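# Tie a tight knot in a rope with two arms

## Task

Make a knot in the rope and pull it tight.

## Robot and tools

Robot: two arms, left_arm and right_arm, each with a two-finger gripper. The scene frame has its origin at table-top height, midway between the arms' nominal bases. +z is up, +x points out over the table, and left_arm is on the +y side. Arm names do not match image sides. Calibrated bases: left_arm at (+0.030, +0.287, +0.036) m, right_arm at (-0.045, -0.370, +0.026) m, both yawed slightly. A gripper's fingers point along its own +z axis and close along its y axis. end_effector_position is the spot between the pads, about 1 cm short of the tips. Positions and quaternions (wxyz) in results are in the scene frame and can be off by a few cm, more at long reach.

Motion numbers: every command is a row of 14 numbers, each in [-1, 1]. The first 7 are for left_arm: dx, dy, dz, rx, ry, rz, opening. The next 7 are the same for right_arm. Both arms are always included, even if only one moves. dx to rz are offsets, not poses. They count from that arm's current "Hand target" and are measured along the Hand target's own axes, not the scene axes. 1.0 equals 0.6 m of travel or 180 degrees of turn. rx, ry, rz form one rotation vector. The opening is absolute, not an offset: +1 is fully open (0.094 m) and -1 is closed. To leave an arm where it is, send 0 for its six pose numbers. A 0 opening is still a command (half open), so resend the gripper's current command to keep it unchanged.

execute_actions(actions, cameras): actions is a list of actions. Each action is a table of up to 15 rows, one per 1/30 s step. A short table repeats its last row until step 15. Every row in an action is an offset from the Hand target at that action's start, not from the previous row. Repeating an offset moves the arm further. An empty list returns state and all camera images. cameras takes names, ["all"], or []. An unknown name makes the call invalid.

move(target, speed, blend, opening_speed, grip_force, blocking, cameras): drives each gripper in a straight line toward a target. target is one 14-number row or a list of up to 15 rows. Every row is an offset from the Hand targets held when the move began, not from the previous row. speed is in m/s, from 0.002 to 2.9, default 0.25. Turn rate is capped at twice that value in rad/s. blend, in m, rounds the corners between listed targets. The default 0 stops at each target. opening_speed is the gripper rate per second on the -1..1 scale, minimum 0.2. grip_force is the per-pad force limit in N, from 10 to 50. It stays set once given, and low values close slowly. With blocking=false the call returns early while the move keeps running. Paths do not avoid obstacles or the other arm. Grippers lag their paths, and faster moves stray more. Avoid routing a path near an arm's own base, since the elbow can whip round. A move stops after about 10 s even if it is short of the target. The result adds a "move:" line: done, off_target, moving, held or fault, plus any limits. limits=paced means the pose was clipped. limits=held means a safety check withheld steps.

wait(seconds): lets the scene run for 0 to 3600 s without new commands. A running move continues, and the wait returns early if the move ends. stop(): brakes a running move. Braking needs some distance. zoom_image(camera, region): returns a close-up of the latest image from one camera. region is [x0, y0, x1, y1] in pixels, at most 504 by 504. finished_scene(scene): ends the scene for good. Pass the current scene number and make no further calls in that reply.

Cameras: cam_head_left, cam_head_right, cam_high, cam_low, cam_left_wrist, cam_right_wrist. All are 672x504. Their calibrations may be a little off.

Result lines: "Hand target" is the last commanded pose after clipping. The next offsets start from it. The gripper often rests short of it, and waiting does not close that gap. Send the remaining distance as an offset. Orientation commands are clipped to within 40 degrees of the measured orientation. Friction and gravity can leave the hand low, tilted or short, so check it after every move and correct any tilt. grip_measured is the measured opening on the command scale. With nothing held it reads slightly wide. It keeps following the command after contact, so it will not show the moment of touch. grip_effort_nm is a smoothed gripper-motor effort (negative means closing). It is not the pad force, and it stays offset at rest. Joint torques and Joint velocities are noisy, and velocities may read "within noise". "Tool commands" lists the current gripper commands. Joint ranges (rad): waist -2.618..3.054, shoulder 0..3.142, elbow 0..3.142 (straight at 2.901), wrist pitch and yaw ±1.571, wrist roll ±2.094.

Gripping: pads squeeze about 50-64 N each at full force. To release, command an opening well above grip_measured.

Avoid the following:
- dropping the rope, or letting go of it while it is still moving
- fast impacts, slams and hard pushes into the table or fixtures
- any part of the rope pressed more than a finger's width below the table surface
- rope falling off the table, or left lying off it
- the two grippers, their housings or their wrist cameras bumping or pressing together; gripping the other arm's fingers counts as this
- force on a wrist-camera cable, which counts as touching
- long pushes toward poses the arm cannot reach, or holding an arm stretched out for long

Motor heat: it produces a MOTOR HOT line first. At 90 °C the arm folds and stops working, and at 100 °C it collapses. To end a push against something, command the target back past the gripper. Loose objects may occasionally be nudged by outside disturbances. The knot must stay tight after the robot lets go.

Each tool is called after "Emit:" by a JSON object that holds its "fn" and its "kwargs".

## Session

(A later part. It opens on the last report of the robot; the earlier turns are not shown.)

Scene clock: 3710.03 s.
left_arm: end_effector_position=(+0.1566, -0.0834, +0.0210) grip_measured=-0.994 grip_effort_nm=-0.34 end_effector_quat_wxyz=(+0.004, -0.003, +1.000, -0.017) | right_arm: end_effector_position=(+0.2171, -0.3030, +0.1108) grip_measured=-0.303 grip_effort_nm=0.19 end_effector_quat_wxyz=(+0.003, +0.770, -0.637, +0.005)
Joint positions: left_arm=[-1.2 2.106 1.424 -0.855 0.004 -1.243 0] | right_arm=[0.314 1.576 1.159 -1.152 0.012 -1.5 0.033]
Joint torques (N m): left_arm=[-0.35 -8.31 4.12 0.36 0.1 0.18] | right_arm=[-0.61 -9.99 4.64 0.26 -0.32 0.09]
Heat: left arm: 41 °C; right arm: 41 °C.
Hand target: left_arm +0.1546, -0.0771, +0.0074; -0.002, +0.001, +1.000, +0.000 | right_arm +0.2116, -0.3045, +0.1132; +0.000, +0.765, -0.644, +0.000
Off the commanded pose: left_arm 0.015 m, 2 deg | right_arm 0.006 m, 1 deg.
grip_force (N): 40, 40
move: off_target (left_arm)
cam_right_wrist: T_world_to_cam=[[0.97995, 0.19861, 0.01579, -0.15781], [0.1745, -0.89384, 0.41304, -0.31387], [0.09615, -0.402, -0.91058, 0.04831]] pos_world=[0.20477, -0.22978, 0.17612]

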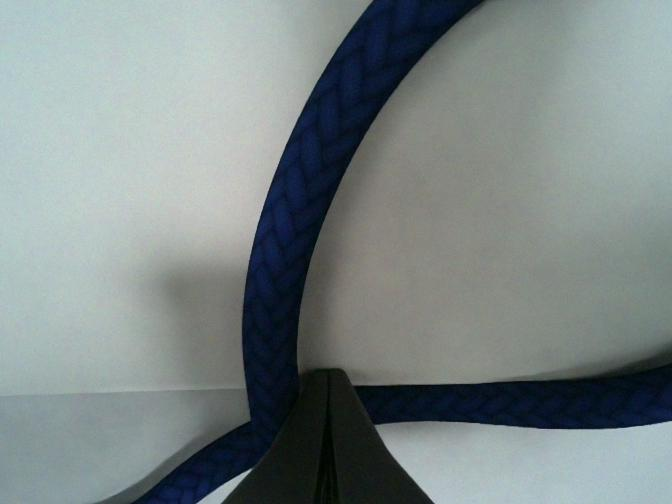

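Emit:
{"fn": "move", "kwargs": {"target": [[0, 0, -0.15, 0, 0, 0, -1, 0, 0, 0, 0, 0, 0, -0.3], [-0.1, 0.45, -0.2, 0, 0, 0, 0.0, 0, 0, 0, 0, 0, 0, -0.3]], "speed": [0.1, 0.25], "cameras": ["cam_high", "cam_left_wrist"]}}

Emit:
{"fn": "zoom_image", "kwargs": {"camera": "cam_high", "region": [230, 140, 400, 250]}}

Scene clock: 4690.27 s.
left_arm: end_effector_position=(+0.2184, +0.1910, +0.1241) grip_measured=-0.003 grip_effort_nm=0.11 end_effector_quat_wxyz=(-0.001, +0.001, +1.000, +0.003) | right_arm: end_effector_position=(+0.2171, -0.3030, +0.1108) grip_measured=-0.303 grip_effort_nm=0.19 end_effector_quat_wxyz=(+0.003, +0.770, -0.637, +0.005)
Joint positions: left_arm=[-0.434 1.353 0.972 -1.194 -0.005 -0.471 0.047] | right_arm=[0.314 1.576 1.159 -1.152 0.012 -1.5 0.033]
Joint torques (N m): left_arm=[0.28 -6.17 5.75 0.14 0.18 0.19] | right_arm=[-0.57 -9.98 4.64 0.26 -0.32 0.1]
Heat: left arm: 35 °C; right arm: 42 °C.
Hand target: left_arm +0.2155, +0.1929, +0.1270; -0.001, +0.001, +1.000, +0.000 | right_arm +0.2116, -0.3045, +0.1132; +0.000, +0.765, -0.644, +0.000
Off the commanded pose: left_arm 0.005 m, 0 deg | right_arm 0.006 m, 1 deg.
grip_force (N): 40, 40
move: done
cam_left_wrist: T_world_to_cam=[[0.00308, -0.99994, -0.01053, 0.19203], [-0.90114, -0.00734, 0.43347, 0.17882], [-0.43353, 0.00815, -0.9011, 0.29094]] pos_world=[0.28668, 0.19096, 0.18667]

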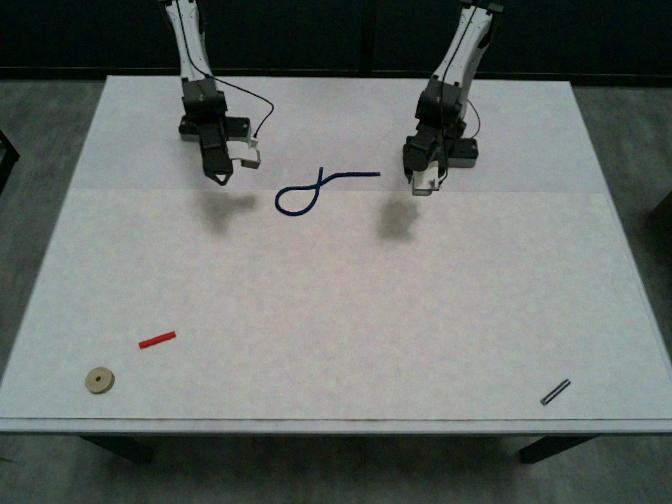

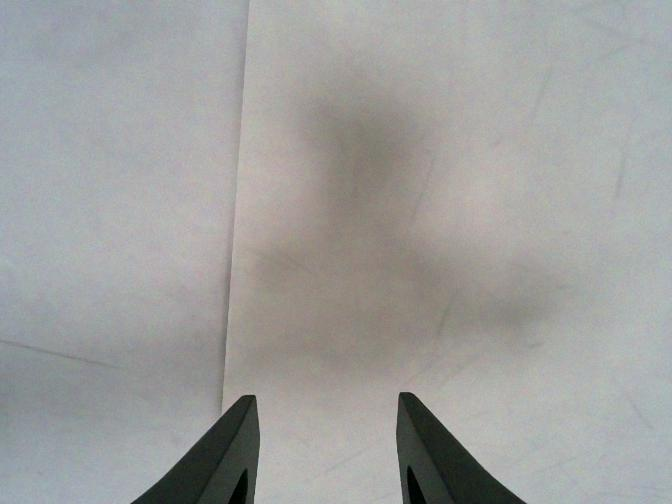

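Scaled by 2.965 from the camera's image (finer frame: 960x720).

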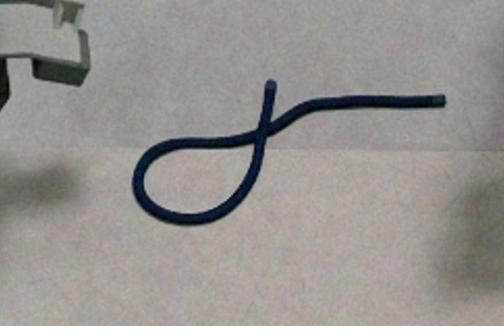

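Emit:
{"fn": "move", "kwargs": {"target": [0, 0, 0, 0, 0, 0, 0.0, -0.1875, -0.0357, 0.105, 0, 0, 0.5544, -0.1], "speed": 0.25, "cameras": ["cam_left_wrist"]}}

Scene clock: 4710.83 s.
left_arm: end_effector_position=(+0.2184, +0.1910, +0.1241) grip_measured=-0.002 grip_effort_nm=0.11 end_effector_quat_wxyz=(-0.001, +0.001, +1.000, +0.003) | right_arm: end_effector_position=(+0.2063, -0.1986, +0.0515) grip_measured=-0.103 grip_effort_nm=0.19 end_effector_quat_wxyz=(-0.008, -0.001, +1.000, -0.007)
Joint positions: left_arm=[-0.434 1.353 0.972 -1.194 -0.005 -0.471 0.047] | right_arm=[0.656 1.786 1.148 -0.953 0.002 0.599 0.042]
Joint torques (N m): left_arm=[0.34 -6.13 5.68 0.14 0.19 0.2] | right_arm=[0.77 -7.84 7.15 0.59 -0.11 0.11]
Heat: left arm: 34 °C; right arm: 41 °C.
Hand target: left_arm +0.2155, +0.1929, +0.1270; -0.001, +0.001, +1.000, +0.000 | right_arm +0.2133, -0.1900, +0.0502; +0.000, -0.001, +1.000, +0.000
Off the commanded pose: left_arm 0.005 m, 0 deg | right_arm 0.011 m, 1 deg.
grip_force (N): 40, 40
move: off_target (right_arm)
cam_left_wrist: T_world_to_cam=[[0.00308, -0.99994, -0.01053, 0.19203], [-0.90114, -0.00734, 0.43347, 0.17882], [-0.43353, 0.00815, -0.9011, 0.29094]] pos_world=[0.28668, 0.19096, 0.18667]

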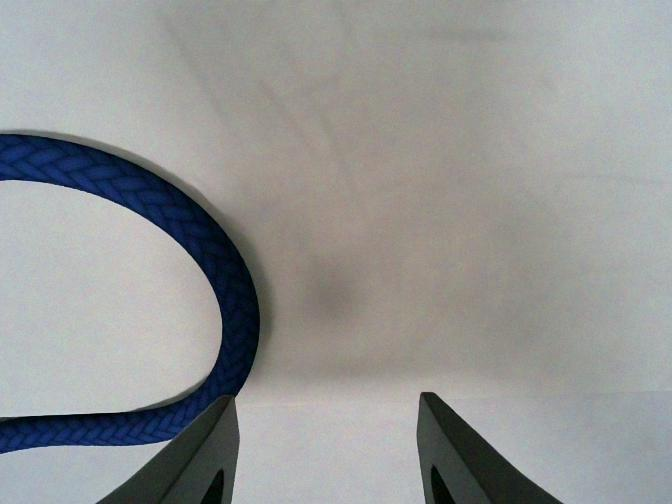

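Emit:
{"fn": "move", "kwargs": {"target": [[0, 0, 0, 0, 0, 0, 0.0, 0.012, 0.04, 0.0, 0, 0, 0, -0.1], [0, 0, 0, 0, 0, 0, 0.0, 0.012, 0.04, 0.068, 0, 0, 0, -0.1]], "speed": 0.08, "cameras": ["cam_left_wrist"]}}

Scene clock: 4726.50 s.
left_arm: end_effector_position=(+0.2184, +0.1910, +0.1241) grip_measured=-0.002 grip_effort_nm=0.11 end_effector_quat_wxyz=(-0.001, +0.001, +1.000, +0.003) | right_arm: end_effector_position=(+0.2074, -0.1685, +0.0188) grip_measured=-0.103 grip_effort_nm=0.19 end_effector_quat_wxyz=(+0.002, -0.001, +1.000, +0.001)
Joint positions: left_arm=[-0.434 1.353 0.972 -1.194 -0.005 -0.471 0.047] | right_arm=[0.731 1.886 1.134 -0.815 0.002 0.673 0.042]
Joint torques (N m): left_arm=[0.23 -6.15 5.68 0.13 0.19 0.19] | right_arm=[0.7 -8.5 4.14 0.73 -0.11 0.1]
Heat: left arm: 33 °C; right arm: 41 °C.
Hand target: left_arm +0.2155, +0.1929, +0.1270; -0.001, +0.001, +1.000, +0.000 | right_arm +0.2061, -0.1659, +0.0094; +0.000, -0.001, +1.000, +0.000
Off the commanded pose: left_arm 0.005 m, 0 deg | right_arm 0.010 m, 0 deg.
grip_force (N): 40, 40
move: done
cam_left_wrist: T_world_to_cam=[[0.00308, -0.99994, -0.01053, 0.19203], [-0.90114, -0.00734, 0.43347, 0.17882], [-0.43353, 0.00815, -0.9011, 0.29094]] pos_world=[0.28668, 0.19096, 0.18667]

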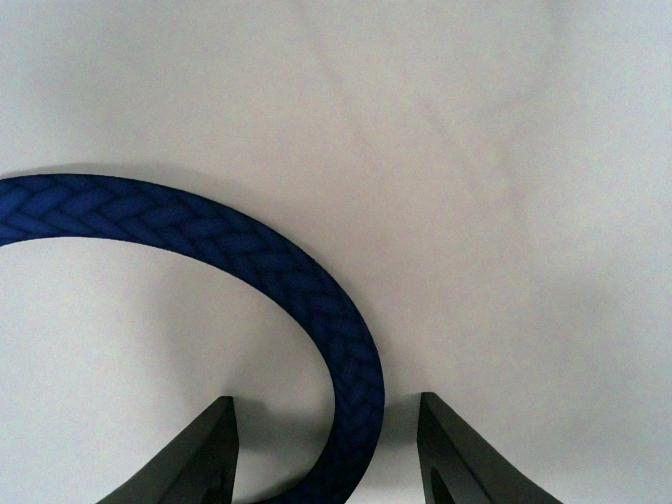

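Emit:
{"fn": "move", "kwargs": {"target": [[0, 0, 0, 0, 0, 0, 0.0, 0, 0, 0, 0, 0, 0, -1], [0, 0, 0, 0, 0, 0, 0.0, 0, -0.38, -0.02, 0, 0, 0, -1]], "speed": 0.15, "cameras": ["cam_high"]}}

Scene clock: 4736.20 s.
left_arm: end_effector_position=(+0.2184, +0.1910, +0.1241) grip_measured=-0.002 grip_effort_nm=0.11 end_effector_quat_wxyz=(-0.001, +0.001, +1.000, +0.003) | right_arm: end_effector_position=(+0.2091, -0.3914, +0.0185) grip_measured=-0.810 grip_effort_nm=-0.81 end_effector_quat_wxyz=(+0.001, +0.000, +1.000, +0.002)
Joint positions: left_arm=[-0.434 1.353 0.972 -1.194 -0.005 -0.471 0.047] | right_arm=[-0.032 1.654 0.845 -0.761 -0.004 -0.087 0.009]
Joint torques (N m): left_arm=[0.27 -6.05 5.72 0.14 0.2 0.18] | right_arm=[-0.62 -9.25 4.72 0.31 -0.09 -0.11]
Heat: left arm: 33 °C; right arm: 41 °C.
Hand target: left_arm +0.2155, +0.1929, +0.1270; -0.001, +0.001, +1.000, +0.000 | right_arm +0.2064, -0.3939, +0.0213; +0.000, -0.001, +1.000, +0.000
Off the commanded pose: left_arm 0.005 m, 0 deg | right_arm 0.005 m, 0 deg.
grip_force (N): 40, 40
move: done

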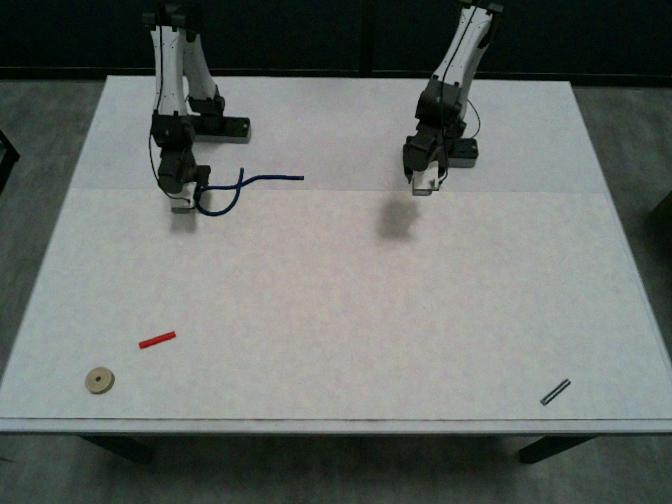

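Emit:
{"fn": "move", "kwargs": {"target": [0, 0, 0, 0, 0, 0, 0.0, -0.25, 0.333, -0.01, 0, 0, 0, -1], "speed": 0.15, "cameras": ["cam_high"]}}

Scene clock: 4764.27 s.
left_arm: end_effector_position=(+0.2184, +0.1910, +0.1241) grip_measured=-0.002 grip_effort_nm=0.10 end_effector_quat_wxyz=(-0.001, +0.001, +1.000, +0.003) | right_arm: end_effector_position=(+0.3571, -0.1947, +0.0331) grip_measured=-0.811 grip_effort_nm=-0.81 end_effector_quat_wxyz=(+0.011, -0.003, +1.000, +0.006)
Joint positions: left_arm=[-0.434 1.353 0.972 -1.194 -0.005 -0.471 0.047] | right_arm=[0.465 2.259 1.77 -1.057 -0.003 0.404 0.009]
Joint torques (N m): left_arm=[0.25 -6.11 5.76 0.14 0.18 0.18] | right_arm=[0.4 -12.51 7.54 0.27 -0.07 0.1]
Heat: left arm: 32 °C; right arm: 40 °C.
Hand target: left_arm +0.2155, +0.1929, +0.1270; -0.001, +0.001, +1.000, +0.000 | right_arm +0.3561, -0.1939, +0.0274; +0.000, -0.001, +1.000, +0.000
Off the commanded pose: left_arm 0.005 m, 0 deg | right_arm 0.006 m, 1 deg.
grip_force (N): 40, 40
move: done

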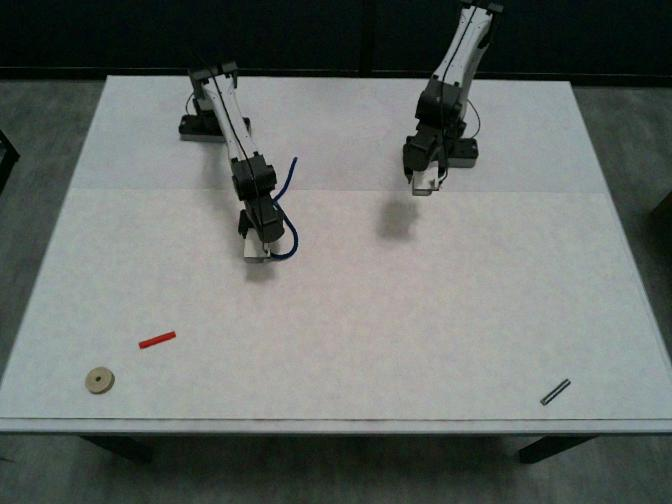

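Emit:
{"fn": "move", "kwargs": {"target": [[0, 0, 0, 0, 0, 0, 0.0, 0, 0, 0.015, 0, 0, 0, -1], [0, 0, 0, 0, 0, 0, 0.0, 0, 0, 0.015, 0, 0, 0, -0.1], [0, 0, 0, 0, 0, 0, 0.0, 0, 0, -0.12, 0, 0, 0, -0.1], [0, 0, 0, 0, 0, 0, 0.0, 0.15, -0.25, -0.15, 0, 0, 0, -0.1]], "speed": [0.1, 0.1, 0.1, 0.25], "opening_speed": 1.0, "cameras": ["cam_high"]}}

Emit:
{"fn": "zoom_image", "kwargs": {"camera": "cam_high", "region": [200, 140, 370, 280]}}

Scene clock: 4778.67 s.
left_arm: end_effector_position=(+0.2184, +0.1910, +0.1241) grip_measured=-0.002 grip_effort_nm=0.11 end_effector_quat_wxyz=(-0.001, +0.001, +1.000, +0.003) | right_arm: end_effector_position=(+0.2642, -0.3425, +0.1138) grip_measured=-0.103 grip_effort_nm=0.19 end_effector_quat_wxyz=(-0.015, -0.001, +1.000, -0.004)
Joint positions: left_arm=[-0.434 1.353 0.972 -1.194 -0.005 -0.471 0.047] | right_arm=[0.147 1.754 1.366 -1.213 0.004 0.091 0.042]
Joint torques (N m): left_arm=[0.28 -6.05 5.71 0.17 0.18 0.2] | right_arm=[-0.62 -12.15 4.6 0.59 -0.15 -0.1]
Heat: left arm: 32 °C; right arm: 42 °C.
Hand target: left_arm +0.2155, +0.1929, +0.1270; -0.001, +0.001, +1.000, +0.000 | right_arm +0.2663, -0.3441, +0.1172; +0.000, -0.001, +1.000, +0.000
Off the commanded pose: left_arm 0.005 m, 0 deg | right_arm 0.004 m, 2 deg.
grip_force (N): 40, 40
move: done

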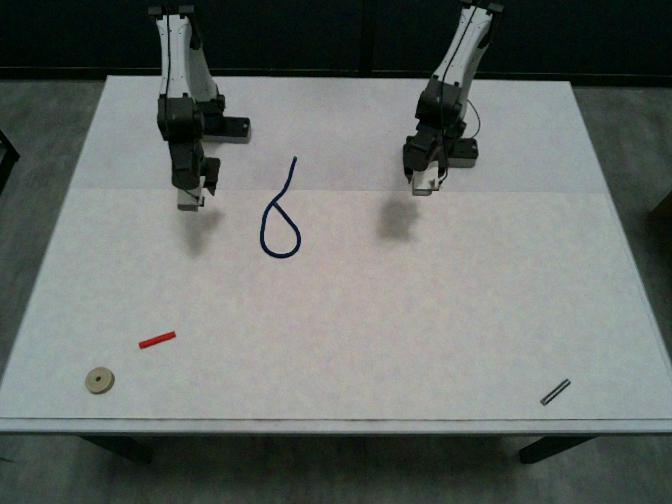

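Scaled by 2.965 from the camera's image (finer frame: 960x720).

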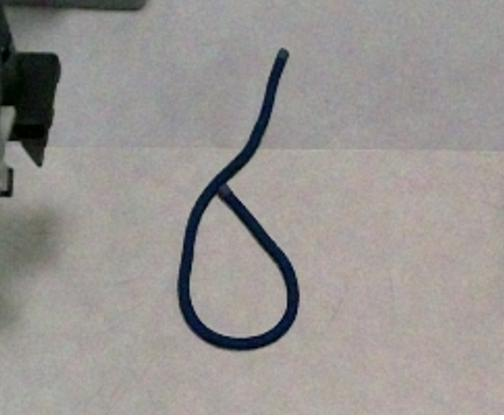

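Emit:
{"fn": "move", "kwargs": {"target": [0, 0, 0, 0, 0, 0, 0.0, 0.0338, 0.2835, 0.0787, 0, 0, -0.1944, -0.2], "speed": 0.2, "cameras": ["cam_left_wrist"]}}

Scene clock: 4852.70 s.
left_arm: end_effector_position=(+0.2184, +0.1910, +0.1241) grip_measured=-0.002 grip_effort_nm=0.11 end_effector_quat_wxyz=(-0.001, +0.001, +1.000, +0.003) | right_arm: end_effector_position=(+0.2386, -0.1824, +0.0719) grip_measured=-0.197 grip_effort_nm=-0.12 end_effector_quat_wxyz=(-0.009, -0.294, +0.956, -0.005)
Joint positions: left_arm=[-0.434 1.353 0.972 -1.194 -0.005 -0.471 0.047] | right_arm=[0.642 1.888 1.366 -1.068 0.004 -0.009 0.038]
Joint torques (N m): left_arm=[0.21 -6.13 5.75 0.15 0.18 0.18] | right_arm=[0.61 -9.25 7.42 0.6 -0.17 -0.1]
Heat: left arm: 31 °C; right arm: 43 °C.
Hand target: left_arm +0.2155, +0.1929, +0.1270; -0.001, +0.001, +1.000, +0.000 | right_arm +0.2458, -0.1740, +0.0701; +0.000, -0.301, +0.953, +0.000
Off the commanded pose: left_arm 0.005 m, 0 deg | right_arm 0.011 m, 1 deg.
grip_force (N): 40, 40
move: off_target (right_arm)
cam_left_wrist: T_world_to_cam=[[0.00308, -0.99994, -0.01053, 0.19203], [-0.90114, -0.00734, 0.43347, 0.17882], [-0.43353, 0.00815, -0.9011, 0.29094]] pos_world=[0.28668, 0.19096, 0.18667]

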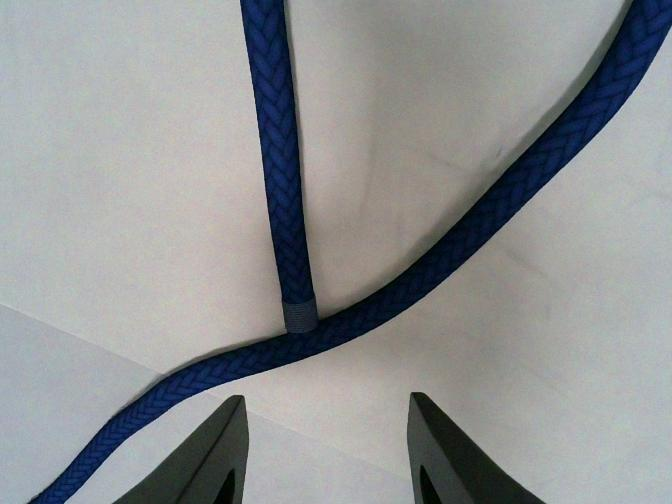

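Emit:
{"fn": "move", "kwargs": {"target": [[0, 0, 0, 0, 0, 0, 0.0, 0.01, 0.02, 0.05, 0, 0, 0, -0.2], [0, 0, 0, 0, 0, 0, 0.0, 0.01, 0.02, 0.097, 0, 0, 0, -0.2]], "speed": 0.08, "cameras": ["cam_left_wrist"]}}

Scene clock: 4868.90 s.
left_arm: end_effector_position=(+0.2184, +0.1910, +0.1241) grip_measured=-0.002 grip_effort_nm=0.11 end_effector_quat_wxyz=(-0.001, +0.001, +1.000, +0.003) | right_arm: end_effector_position=(+0.2380, -0.1683, +0.0225) grip_measured=-0.197 grip_effort_nm=-0.11 end_effector_quat_wxyz=(+0.008, -0.302, +0.953, +0.001)
Joint positions: left_arm=[-0.434 1.353 0.972 -1.194 -0.005 -0.471 0.047] | right_arm=[0.677 1.952 1.244 -0.846 0.004 0.008 0.038]
Joint torques (N m): left_arm=[0.21 -6.19 5.85 0.15 0.2 0.21] | right_arm=[0.61 -9.46 3.93 0.68 -0.16 0.1]
Heat: left arm: 31 °C; right arm: 43 °C.
Hand target: left_arm +0.2155, +0.1929, +0.1270; -0.001, +0.001, +1.000, +0.000 | right_arm +0.2340, -0.1677, +0.0119; +0.000, -0.301, +0.954, +0.000
Off the commanded pose: left_arm 0.005 m, 0 deg | right_arm 0.011 m, 1 deg.
grip_force (N): 40, 40
move: off_target (right_arm)
cam_left_wrist: T_world_to_cam=[[0.00308, -0.99994, -0.01053, 0.19203], [-0.90114, -0.00734, 0.43347, 0.17882], [-0.43353, 0.00815, -0.9011, 0.29094]] pos_world=[0.28668, 0.19096, 0.18667]

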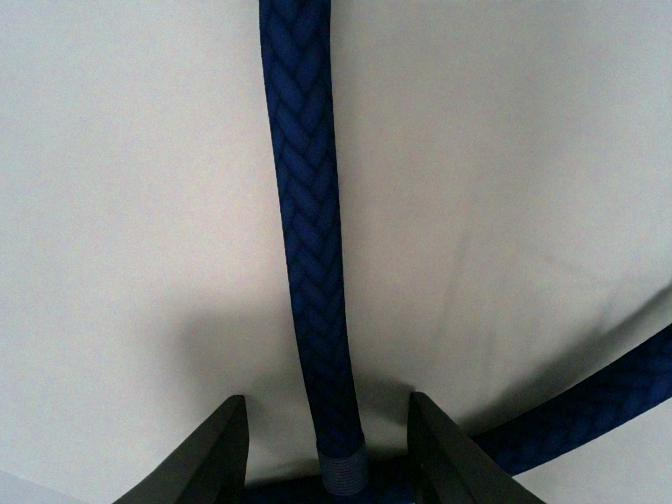

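Emit:
{"fn": "move", "kwargs": {"target": [[0, 0, 0, 0, 0, 0, 0.0, 0, 0, 0, 0, 0, 0, -1], [0, 0, 0, 0, 0, 0, 0.0, 0, 0, -0.07, 0, 0, 0, -1], [0, 0, 0, 0, 0, 0, 0.0, 0.0117, -0.3827, -0.07, 0, 0, -0.4167, -1]], "speed": [0.1, 0.1, 0.17], "cameras": ["cam_high"]}}

Scene clock: 4890.07 s.
left_arm: end_effector_position=(+0.2184, +0.1910, +0.1241) grip_measured=-0.002 grip_effort_nm=0.11 end_effector_quat_wxyz=(-0.001, +0.001, +1.000, +0.003) | right_arm: end_effector_position=(+0.3605, -0.3579, +0.0580) grip_measured=-0.816 grip_effort_nm=-0.81 end_effector_quat_wxyz=(-0.006, +0.819, -0.574, +0.011)
Joint positions: left_arm=[-0.434 1.353 0.972 -1.194 -0.005 -0.471 0.047] | right_arm=[0.087 2.105 1.622 -1.063 0.004 -1.886 0.009]
Joint torques (N m): left_arm=[0.24 -6.2 5.7 0.17 0.18 0.2] | right_arm=[-0.46 -11.21 7.46 0.15 -0.24 -0.1]
Heat: left arm: 31 °C; right arm: 43 °C.
Hand target: left_arm +0.2155, +0.1929, +0.1270; -0.001, +0.001, +1.000, +0.000 | right_arm +0.3601, -0.3595, +0.0538; +0.000, +0.820, -0.573, +0.000
Off the commanded pose: left_arm 0.005 m, 0 deg | right_arm 0.004 m, 1 deg.
grip_force (N): 40, 40
move: done

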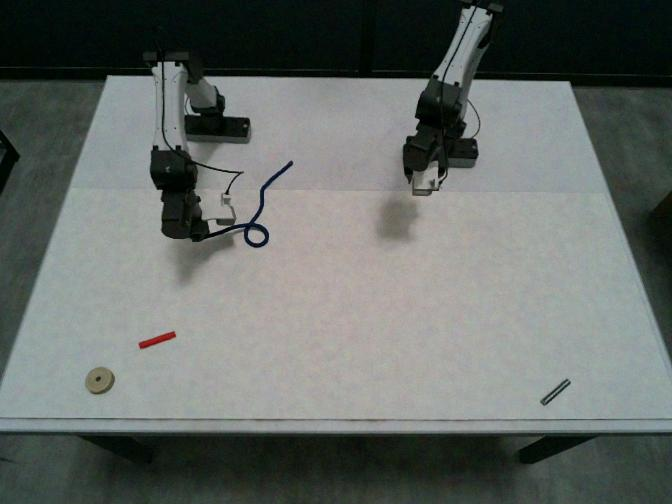

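Emit:
{"fn": "move", "kwargs": {"target": [[0, 0, 0, 0, 0, 0, 0.0, -0.2065, 0.0313, -0.077, 0, 0, 0.2778, -1], [0, 0, 0, 0, 0, 0, 0.0, -0.47, 0.0242, -0.077, 0, 0, 0.7222, -1], [0, 0, 0, 0, 0, 0, 0.0, -0.6153, -0.0642, -0.043, 0, 0, 0.99, -1]], "speed": 0.22, "blend": [0.03, 0.03, 0], "cameras": ["cam_high"]}}

Scene clock: 4938.40 s.
left_arm: end_effector_position=(+0.2184, +0.1910, +0.1241) grip_measured=-0.002 grip_effort_nm=0.11 end_effector_quat_wxyz=(-0.001, +0.001, +1.000, +0.003) | right_arm: end_effector_position=(+0.2736, -0.0003, +0.0884) grip_measured=-0.816 grip_effort_nm=-0.81 end_effector_quat_wxyz=(+0.004, +0.559, +0.829, +0.015)
Joint positions: left_arm=[-0.434 1.353 0.972 -1.194 -0.005 -0.471 0.047] | right_arm=[0.916 2.496 2.407 -1.45 0.004 2.047 0.009]
Joint torques (N m): left_arm=[0.35 -6.13 5.81 0.16 0.19 0.18] | right_arm=[0.57 -14.09 7.51 0.14 -0.11 0.11]
Heat: left arm: 31 °C; right arm: 47 °C.
Hand target: left_arm +0.2155, +0.1929, +0.1270; -0.001, +0.001, +1.000, +0.000 | right_arm +0.2696, +0.0004, +0.0799; +0.000, +0.560, +0.829, +0.000
Off the commanded pose: left_arm 0.005 m, 0 deg | right_arm 0.010 m, 2 deg.
grip_force (N): 40, 40
move: done

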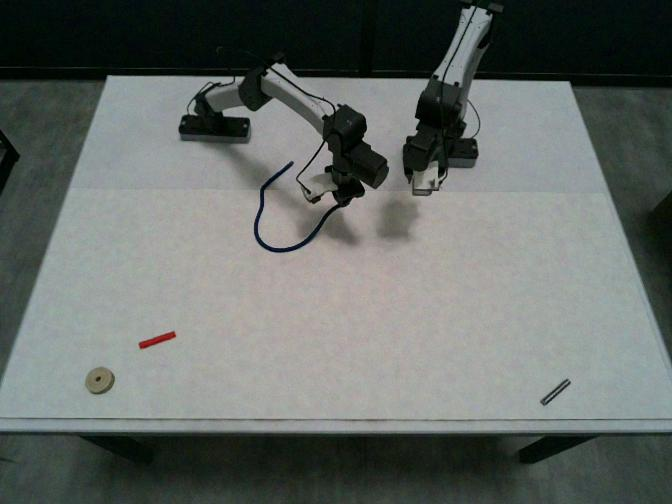

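Emit:
{"fn": "move", "kwargs": {"target": [[0, 0, 0, 0, 0, 0, 0.0, 0.012, -0.1202, 0.033, 0, 0, -0.2111, -1], [0, 0, 0, 0, 0, 0, 0.0, -0.0837, -0.2398, 0.033, 0, 0, -0.4889, -1], [0, 0, 0, 0, 0, 0, 0.0, -0.2507, -0.2713, 0.033, 0, 0, -0.7667, -1], [0, 0, 0, 0, 0, 0, 0.0, -0.4207, -0.295, 0.033, 0, 0, -0.9167, -1], [0, 0, 0, 0, 0, 0, 0.0, -0.4207, -0.295, 0.095, 0, 0, -0.9167, -1]], "speed": 0.22, "blend": [0.03, 0.03, 0.03, 0, 0], "cameras": ["cam_high", "cam_head_right"]}}

Emit:
{"fn": "zoom_image", "kwargs": {"camera": "cam_high", "region": [200, 140, 370, 280]}}

Scene clock: 5033.20 s.
left_arm: end_effector_position=(+0.2184, +0.1910, +0.1241) grip_measured=-0.002 grip_effort_nm=0.10 end_effector_quat_wxyz=(-0.001, +0.001, +1.000, +0.003) | right_arm: end_effector_position=(+0.2010, -0.2990, +0.0294) grip_measured=-0.816 grip_effort_nm=-0.81 end_effector_quat_wxyz=(-0.002, +0.748, -0.663, +0.007)
Joint positions: left_arm=[-0.434 1.353 0.972 -1.194 -0.005 -0.471 0.047] | right_arm=[0.344 1.625 0.864 -0.8 0.01 -1.402 0.009]
Joint torques (N m): left_arm=[0.23 -6.09 5.65 0.14 0.17 0.19] | right_arm=[-0.65 -6.09 4.03 0.6 -0.3 -0.1]
Heat: left arm: 31 °C; right arm: 52 °C.
Hand target: left_arm +0.2155, +0.1929, +0.1270; -0.001, +0.001, +1.000, +0.000 | right_arm +0.1995, -0.2998, +0.0227; +0.000, +0.748, -0.663, +0.000
Off the commanded pose: left_arm 0.005 m, 0 deg | right_arm 0.007 m, 1 deg.
grip_force (N): 40, 40
move: done
Images, in order (width x height): cam_head_right 672x504, cam_high 672x504.

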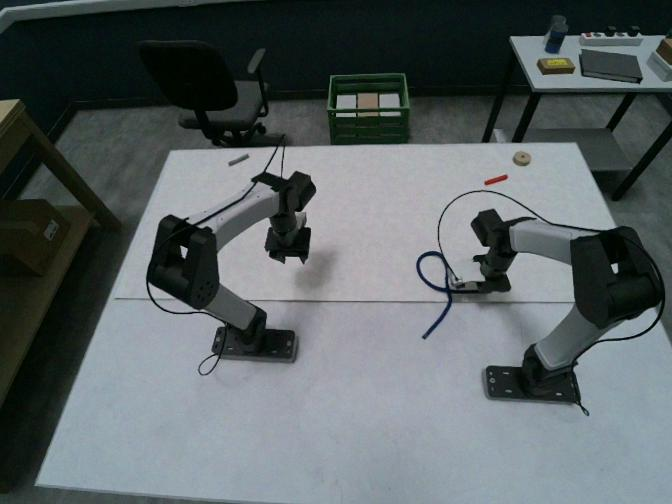

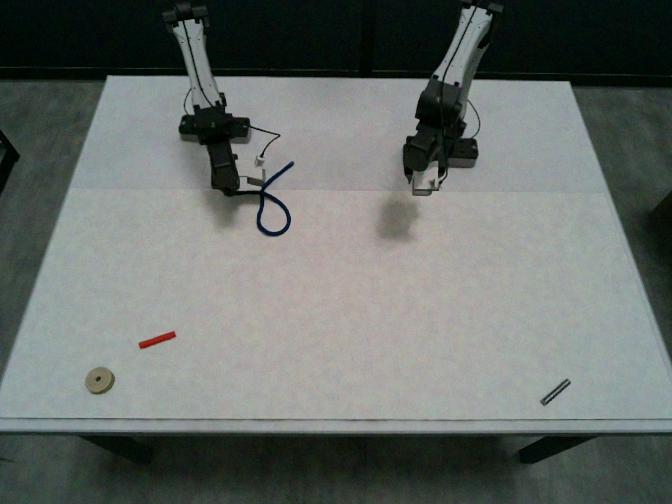

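Scaled by 2.965 from the camera's image (finer frame: 960x720).

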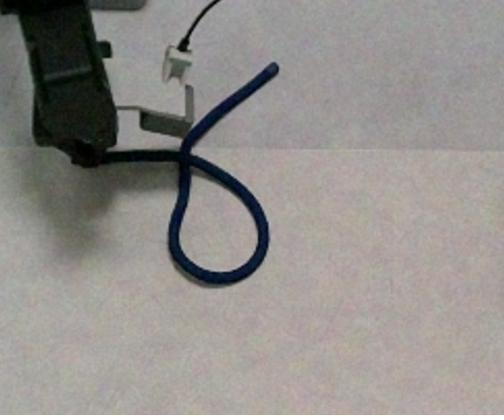

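Emit:
{"fn": "move", "kwargs": {"target": [[0, 0, 0, 0, 0, 0, 0.0, 0.04, -0.0737, 0, 0, 0, -0.1389, -1], [0, 0, 0, 0, 0, 0, 0.0, 0.0442, -0.1575, 0, 0, 0, -0.2778, -1]], "speed": 0.12, "blend": [0.02, 0], "cameras": ["cam_high"]}}

Emit:
{"fn": "zoom_image", "kwargs": {"camera": "cam_high", "region": [200, 140, 370, 280]}}

Scene clock: 5077.83 s.
left_arm: end_effector_position=(+0.2184, +0.1910, +0.1241) grip_measured=-0.002 grip_effort_nm=0.10 end_effector_quat_wxyz=(-0.001, +0.001, +1.000, +0.003) | right_arm: end_effector_position=(+0.2969, -0.3153, +0.0250) grip_measured=-0.816 grip_effort_nm=-0.81 end_effector_quat_wxyz=(+0.035, +0.915, -0.400, +0.038)
Joint positions: left_arm=[-0.434 1.353 0.972 -1.194 -0.005 -0.471 0.047] | right_arm=[0.265 1.939 1.232 -0.843 0.101 -2.109 0.009]
Joint torques (N m): left_arm=[0.29 -6.17 5.83 0.15 0.2 0.18] | right_arm=[0.73 -9.24 6.94 0.12 0 -0.11]
Heat: left arm: 31 °C; right arm: 43 °C.
Hand target: left_arm +0.2155, +0.1929, +0.1270; -0.001, +0.001, +1.000, +0.000 | right_arm +0.2965, -0.3148, +0.0227; +0.000, +0.959, -0.285, +0.000
Off the commanded pose: left_arm 0.005 m, 0 deg | right_arm 0.002 m, 15 deg.
joint sent to its limit (right arm) — joint 6 (wrist roll), lower limit. The joint targets are off in orientation, not in position.
grip_force (N): 40, 40
move: off_target (right_arm)

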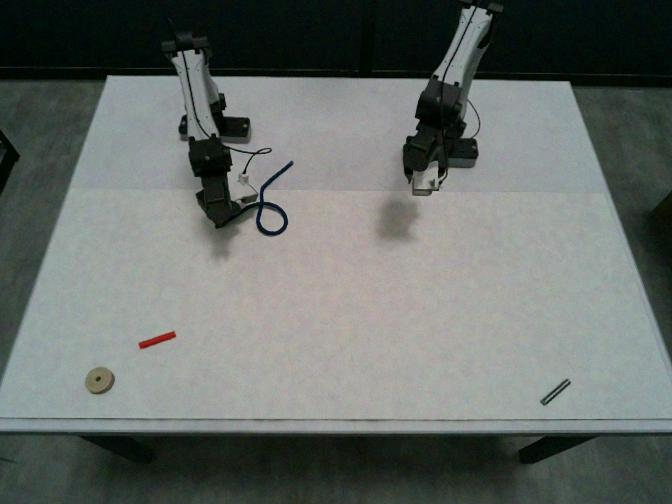

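Scaled by 2.965 from the camera's image (finer frame: 960x720).

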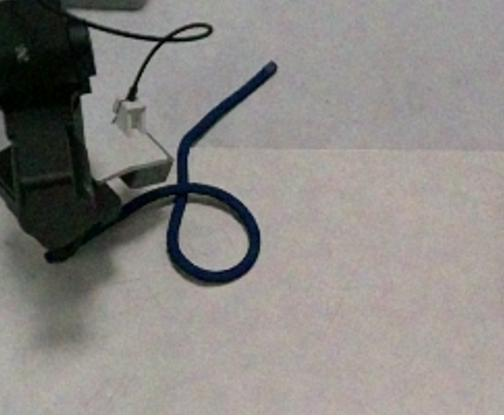

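Emit:
{"fn": "move", "kwargs": {"target": [[0, 0, 0, 0, 0, 0, 0.0, 0, 0, 0, 0, 0, 0, -0.2], [0, 0, 0, 0, 0, 0, 0.0, 0, 0, -0.13, 0, 0, 0.2, -0.2], [0, 0, 0, 0, 0, 0, 0.0, 0, 0, -0.13, 0, 0, 0.65, -0.2]], "speed": [0.1, 0.1, 0.3], "blend": [0, 0.01, 0], "opening_speed": 1.0, "cameras": []}}

Emit:
{"fn": "move", "kwargs": {"target": [0, 0, 0, 0, 0, 0, 0.0, 0, 0, 0, 0, 0, 0.44, -0.2], "speed": 0.3, "cameras": ["cam_high", "cam_left_wrist"]}}

Emit:
{"fn": "zoom_image", "kwargs": {"camera": "cam_high", "region": [200, 140, 370, 280]}}

Scene clock: 5408.97 s.
left_arm: end_effector_position=(+0.2184, +0.1910, +0.1241) grip_measured=-0.002 grip_effort_nm=0.11 end_effector_quat_wxyz=(-0.001, +0.001, +1.000, +0.003) | right_arm: end_effector_position=(+0.2927, -0.3147, +0.0879) grip_measured=-0.203 grip_effort_nm=0.19 end_effector_quat_wxyz=(-0.013, -0.265, +0.964, -0.001)
Joint positions: left_arm=[-0.434 1.353 0.972 -1.194 -0.005 -0.471 0.047] | right_arm=[0.22 1.886 1.429 -1.139 0.005 -0.37 0.037]
Joint torques (N m): left_arm=[0.28 -6.13 5.79 0.15 0.19 0.19] | right_arm=[-0.32 -13.38 7.66 0.16 -0.2 0.09]
Heat: left arm: 31 °C; right arm: 42 °C.
Hand target: left_arm +0.2155, +0.1929, +0.1270; -0.001, +0.001, +1.000, +0.000 | right_arm +0.2963, -0.3149, +0.1006; +0.000, -0.258, +0.966, +0.000
Off the commanded pose: left_arm 0.005 m, 0 deg | right_arm 0.013 m, 2 deg.
grip_force (N): 40, 40
move: off_target (right_arm)

Scene clock: 5412.27 s.
left_arm: end_effector_position=(+0.2184, +0.1910, +0.1241) grip_measured=-0.002 grip_effort_nm=0.11 end_effector_quat_wxyz=(-0.001, +0.001, +1.000, +0.003) | right_arm: end_effector_position=(+0.2926, -0.3143, +0.0879) grip_measured=-0.203 grip_effort_nm=0.19 end_effector_quat_wxyz=(-0.010, +0.411, +0.912, -0.008)
Joint positions: left_arm=[-0.434 1.353 0.972 -1.194 -0.005 -0.471 0.047] | right_arm=[0.22 1.886 1.429 -1.139 0.003 1.012 0.037]
Joint torques (N m): left_arm=[0.24 -6.13 5.7 0.13 0.19 0.21] | right_arm=[-0.34 -13.33 7.6 0.11 -0.11 0.09]
Heat: left arm: 31 °C; right arm: 44 °C.
Hand target: left_arm +0.2155, +0.1929, +0.1270; -0.001, +0.001, +1.000, +0.000 | right_arm +0.2963, -0.3149, +0.1006; +0.000, +0.417, +0.909, +0.000
Off the commanded pose: left_arm 0.005 m, 0 deg | right_arm 0.013 m, 2 deg.
grip_force (N): 40, 40
move: off_target (right_arm)
cam_left_wrist: T_world_to_cam=[[0.00308, -0.99994, -0.01053, 0.19203], [-0.90114, -0.00734, 0.43347, 0.17882], [-0.43353, 0.00815, -0.9011, 0.29094]] pos_world=[0.28668, 0.19096, 0.18667]

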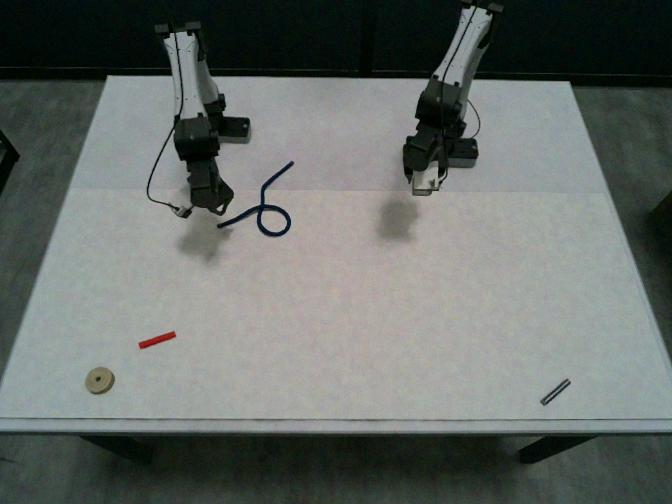

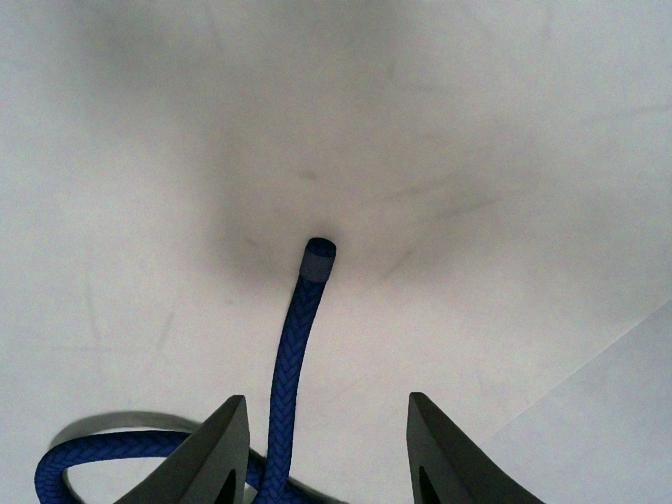

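Scaled by 2.965 from the camera's image (finer frame: 960x720).

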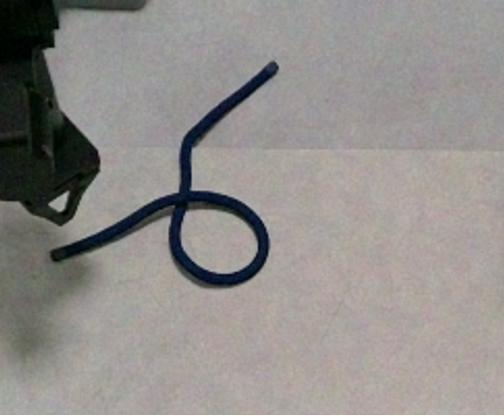

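Emit:
{"fn": "move", "kwargs": {"target": [0, 0, 0, 0, 0, 0, 0.0, 0.042, 0.019, 0.109, 0, 0, 0.076, -0.2], "speed": 0.12, "cameras": ["cam_left_wrist"]}}

Scene clock: 5441.80 s.
left_arm: end_effector_position=(+0.2184, +0.1910, +0.1241) grip_measured=-0.002 grip_effort_nm=0.11 end_effector_quat_wxyz=(-0.001, +0.001, +1.000, +0.003) | right_arm: end_effector_position=(+0.2907, -0.2914, +0.0448) grip_measured=-0.203 grip_effort_nm=0.19 end_effector_quat_wxyz=(+0.006, +0.522, +0.853, +0.004)
Joint positions: left_arm=[-0.434 1.353 0.972 -1.194 -0.005 -0.471 0.047] | right_arm=[0.287 1.91 1.281 -0.929 0.003 1.331 0.037]
Joint torques (N m): left_arm=[0.21 -6.17 5.76 0.15 0.17 0.19] | right_arm=[0.76 -9.36 4.3 0.6 -0.1 0.11]
Heat: left arm: 31 °C; right arm: 49 °C.
Hand target: left_arm +0.2155, +0.1929, +0.1270; -0.001, +0.001, +1.000, +0.000 | right_arm +0.2886, -0.2883, +0.0353; +0.000, +0.522, +0.853, +0.000
Off the commanded pose: left_arm 0.005 m, 0 deg | right_arm 0.010 m, 1 deg.
grip_force (N): 40, 40
move: done
cam_left_wrist: T_world_to_cam=[[0.00308, -0.99994, -0.01053, 0.19203], [-0.90114, -0.00734, 0.43347, 0.17882], [-0.43353, 0.00815, -0.9011, 0.29094]] pos_world=[0.28668, 0.19096, 0.18667]

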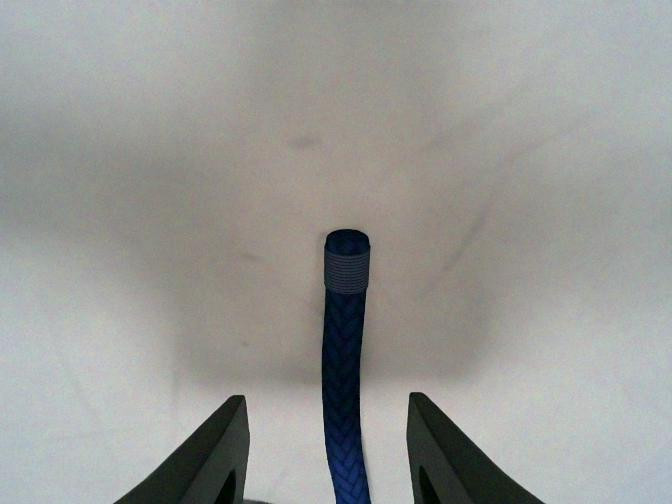

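Emit:
{"fn": "move", "kwargs": {"target": [[0, 0, 0, 0, 0, 0, 0.0, 0, 0, 0.046, 0, 0, 0, -0.2], [0, 0, 0, 0, 0, 0, 0.0, 0, 0, 0.046, 0, 0, 0, -1]], "speed": 0.08, "opening_speed": 0.8, "cameras": []}}

Emit:
{"fn": "move", "kwargs": {"target": [[0, 0, 0, 0, 0, 0, 0.0, -0.0187, 0.0268, -0.0167, 0, 0, -0.2611, -1], [0, 0, 0, 0, 0, 0, 0.0, 0.0287, 0.0733, -0.0167, 0, 0, -0.5611, -1], [0, 0, 0, 0, 0, 0, 0.0, 0.0287, 0.0733, 0.0, 0, 0, -0.5611, -1]], "speed": 0.15, "blend": [0.015, 0, 0], "cameras": ["cam_high", "cam_left_wrist"]}}

Emit:
{"fn": "zoom_image", "kwargs": {"camera": "cam_high", "region": [200, 140, 370, 280]}}

Scene clock: 5493.77 s.
left_arm: end_effector_position=(+0.2184, +0.1910, +0.1241) grip_measured=-0.002 grip_effort_nm=0.11 end_effector_quat_wxyz=(-0.001, +0.001, +1.000, +0.003) | right_arm: end_effector_position=(+0.2919, -0.2911, +0.0185) grip_measured=-0.806 grip_effort_nm=-0.78 end_effector_quat_wxyz=(+0.007, +0.522, +0.853, +0.005)
Joint positions: left_arm=[-0.434 1.353 0.972 -1.194 -0.005 -0.471 0.047] | right_arm=[0.287 1.952 1.226 -0.827 0.003 1.332 0.009]
Joint torques (N m): left_arm=[0.24 -6.15 5.82 0.15 0.19 0.19] | right_arm=[0.77 -9.03 4.15 0.6 -0.1 0.11]
Heat: left arm: 31 °C; right arm: 44 °C.
Hand target: left_arm +0.2155, +0.1929, +0.1270; -0.001, +0.001, +1.000, +0.000 | right_arm +0.2886, -0.2883, +0.0077; +0.000, +0.522, +0.853, +0.000
Off the commanded pose: left_arm 0.005 m, 0 deg | right_arm 0.012 m, 1 deg.
grip_force (N): 40, 40
move: off_target (right_arm); target 2's new opening was sent with right_arm's hand 0.011 m and 0 deg from that target

Scene clock: 5500.67 s.
left_arm: end_effector_position=(+0.2184, +0.1910, +0.1241) grip_measured=-0.002 grip_effort_nm=0.11 end_effector_quat_wxyz=(-0.001, +0.001, +1.000, +0.003) | right_arm: end_effector_position=(+0.3206, -0.2564, +0.0189) grip_measured=-0.807 grip_effort_nm=-0.81 end_effector_quat_wxyz=(+0.009, -0.318, +0.948, -0.002)
Joint positions: left_arm=[-0.434 1.353 0.972 -1.194 -0.005 -0.471 0.047] | right_arm=[0.358 2.078 1.416 -0.892 0.003 -0.344 0.009]
Joint torques (N m): left_arm=[0.34 -6.15 5.82 0.16 0.19 0.19] | right_arm=[0.7 -9.94 5.65 0.62 -0.17 -0.11]
Heat: left arm: 31 °C; right arm: 44 °C.
Hand target: left_arm +0.2155, +0.1929, +0.1270; -0.001, +0.001, +1.000, +0.000 | right_arm +0.3201, -0.2530, +0.0077; +0.000, -0.326, +0.945, +0.000
Off the commanded pose: left_arm 0.005 m, 0 deg | right_arm 0.012 m, 1 deg.
grip_force (N): 40, 40
move: off_target (right_arm)
cam_left_wrist: T_world_to_cam=[[0.00308, -0.99994, -0.01053, 0.19203], [-0.90114, -0.00734, 0.43347, 0.17882], [-0.43353, 0.00815, -0.9011, 0.29094]] pos_world=[0.28668, 0.19096, 0.18667]

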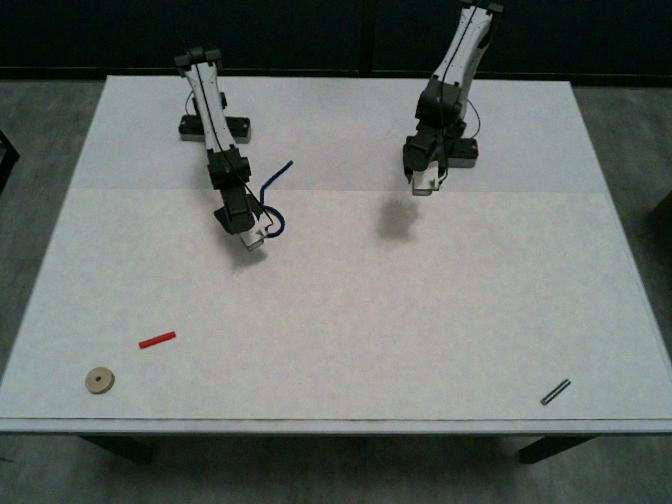

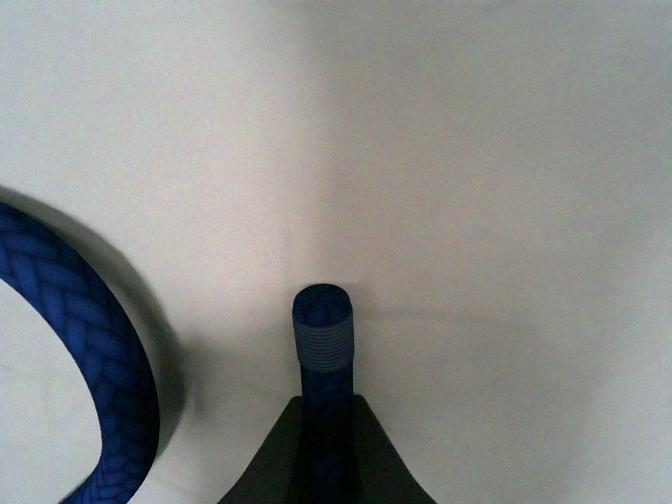

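Scaled by 2.965 from the camera's image (finer frame: 960x720).

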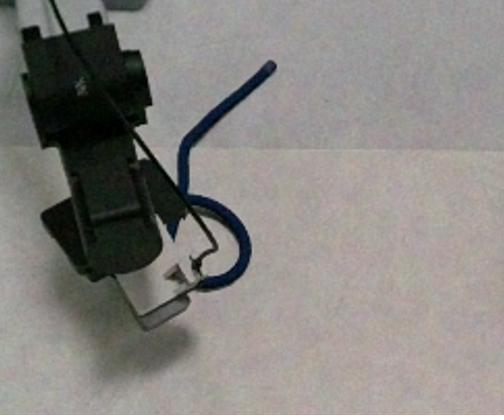

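Emit:
{"fn": "move", "kwargs": {"target": [[0, 0, 0, 0, 0, 0, 0.0, -0.0137, 0.0337, -0.0133, 0, 0, -0.1222, -1], [0, 0, 0, 0, 0, 0, 0.0, -0.0137, 0.0337, 0.0, 0, 0, -0.1222, -1]], "speed": 0.1, "cameras": ["cam_left_wrist"]}}

Scene clock: 5533.70 s.
left_arm: end_effector_position=(+0.2184, +0.1910, +0.1241) grip_measured=-0.002 grip_effort_nm=0.11 end_effector_quat_wxyz=(-0.001, +0.001, +1.000, +0.003) | right_arm: end_effector_position=(+0.3152, -0.2360, +0.0187) grip_measured=-0.807 grip_effort_nm=-0.81 end_effector_quat_wxyz=(+0.009, -0.492, +0.870, -0.003)
Joint positions: left_arm=[-0.434 1.353 0.972 -1.194 -0.005 -0.471 0.047] | right_arm=[0.413 2.082 1.422 -0.892 0.003 -0.671 0.009]
Joint torques (N m): left_arm=[0.31 -6.09 5.78 0.15 0.19 0.19] | right_arm=[0.87 -9.96 5.75 0.57 -0.19 -0.11]
Heat: left arm: 31 °C; right arm: 45 °C.
Hand target: left_arm +0.2155, +0.1929, +0.1270; -0.001, +0.001, +1.000, +0.000 | right_arm +0.3140, -0.2320, +0.0077; +0.000, -0.500, +0.866, +0.000
Off the commanded pose: left_arm 0.005 m, 0 deg | right_arm 0.012 m, 1 deg.
grip_force (N): 40, 40
move: off_target (right_arm)
cam_left_wrist: T_world_to_cam=[[0.00308, -0.99994, -0.01053, 0.19203], [-0.90114, -0.00734, 0.43347, 0.17882], [-0.43353, 0.00815, -0.9011, 0.29094]] pos_world=[0.28668, 0.19096, 0.18667]

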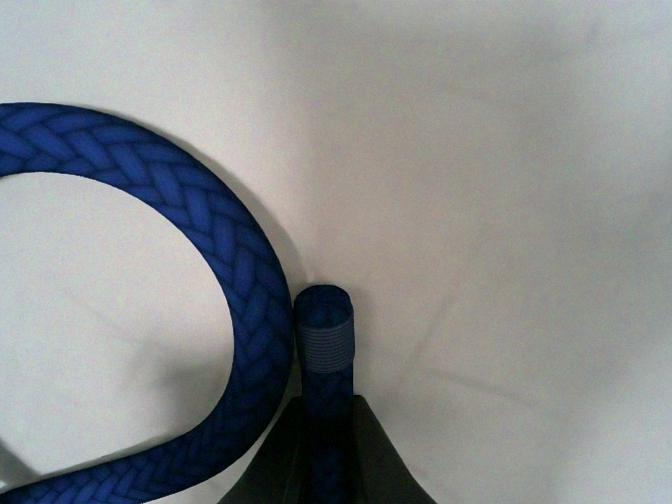

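Emit:
{"fn": "move", "kwargs": {"target": [[0,0,0,0,0,0,0.0,0,0,0,0,0,0,-0.3],[0,0,0,0,0,0,0.0,0,0,-0.1667,0,0,0,-0.3]], "speed": 0.1, "opening_speed": 0.5, "cameras": ["cam_high","cam_left_wrist"]}}

Scene clock: 5579.67 s.
left_arm: end_effector_position=(+0.2184, +0.1910, +0.1241) grip_measured=-0.002 grip_effort_nm=0.10 end_effector_quat_wxyz=(-0.001, +0.001, +1.000, +0.003) | right_arm: end_effector_position=(+0.3134, -0.2367, +0.0951) grip_measured=-0.303 grip_effort_nm=0.19 end_effector_quat_wxyz=(-0.011, -0.492, +0.870, +0.000)
Joint positions: left_arm=[-0.434 1.353 0.972 -1.194 -0.005 -0.471 0.047] | right_arm=[0.413 2.031 1.661 -1.221 0.003 -0.672 0.033]
Joint torques (N m): left_arm=[0.28 -6.16 5.71 0.15 0.19 0.21] | right_arm=[0.87 -14.83 7.58 0.16 -0.19 -0.11]
Heat: left arm: 31 °C; right arm: 46 °C.
Hand target: left_arm +0.2155, +0.1929, +0.1270; -0.001, +0.001, +1.000, +0.000 | right_arm +0.3140, -0.2320, +0.1078; +0.000, -0.500, +0.866, +0.000
Off the commanded pose: left_arm 0.005 m, 0 deg | right_arm 0.013 m, 2 deg.
grip_force (N): 40, 40
move: off_target (right_arm)
cam_left_wrist: T_world_to_cam=[[0.00308, -0.99994, -0.01053, 0.19203], [-0.90114, -0.00734, 0.43347, 0.17882], [-0.43353, 0.00815, -0.9011, 0.29094]] pos_world=[0.28668, 0.19096, 0.18667]

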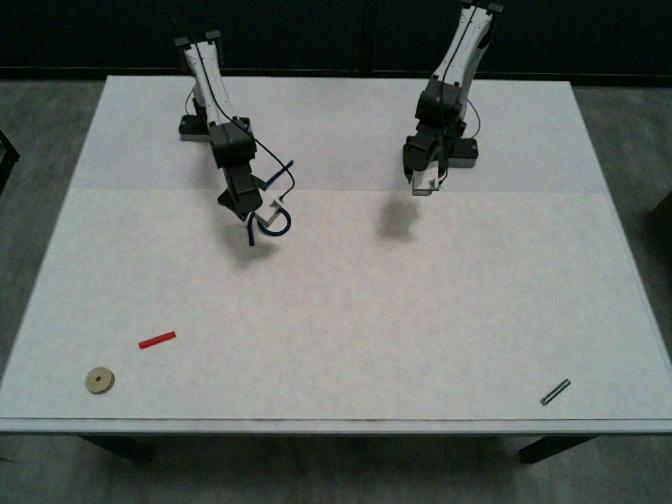

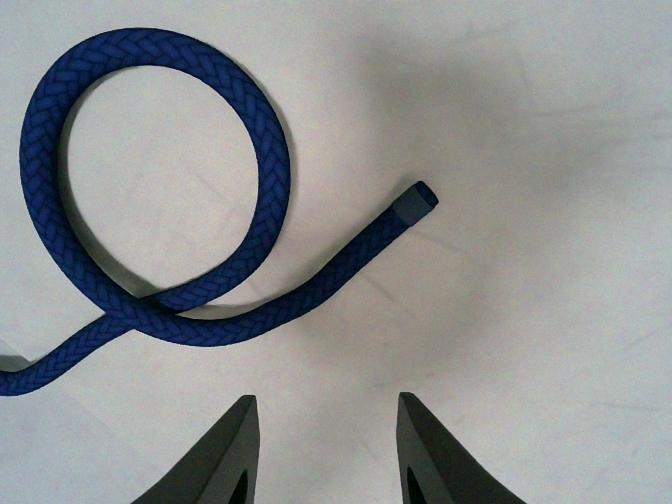

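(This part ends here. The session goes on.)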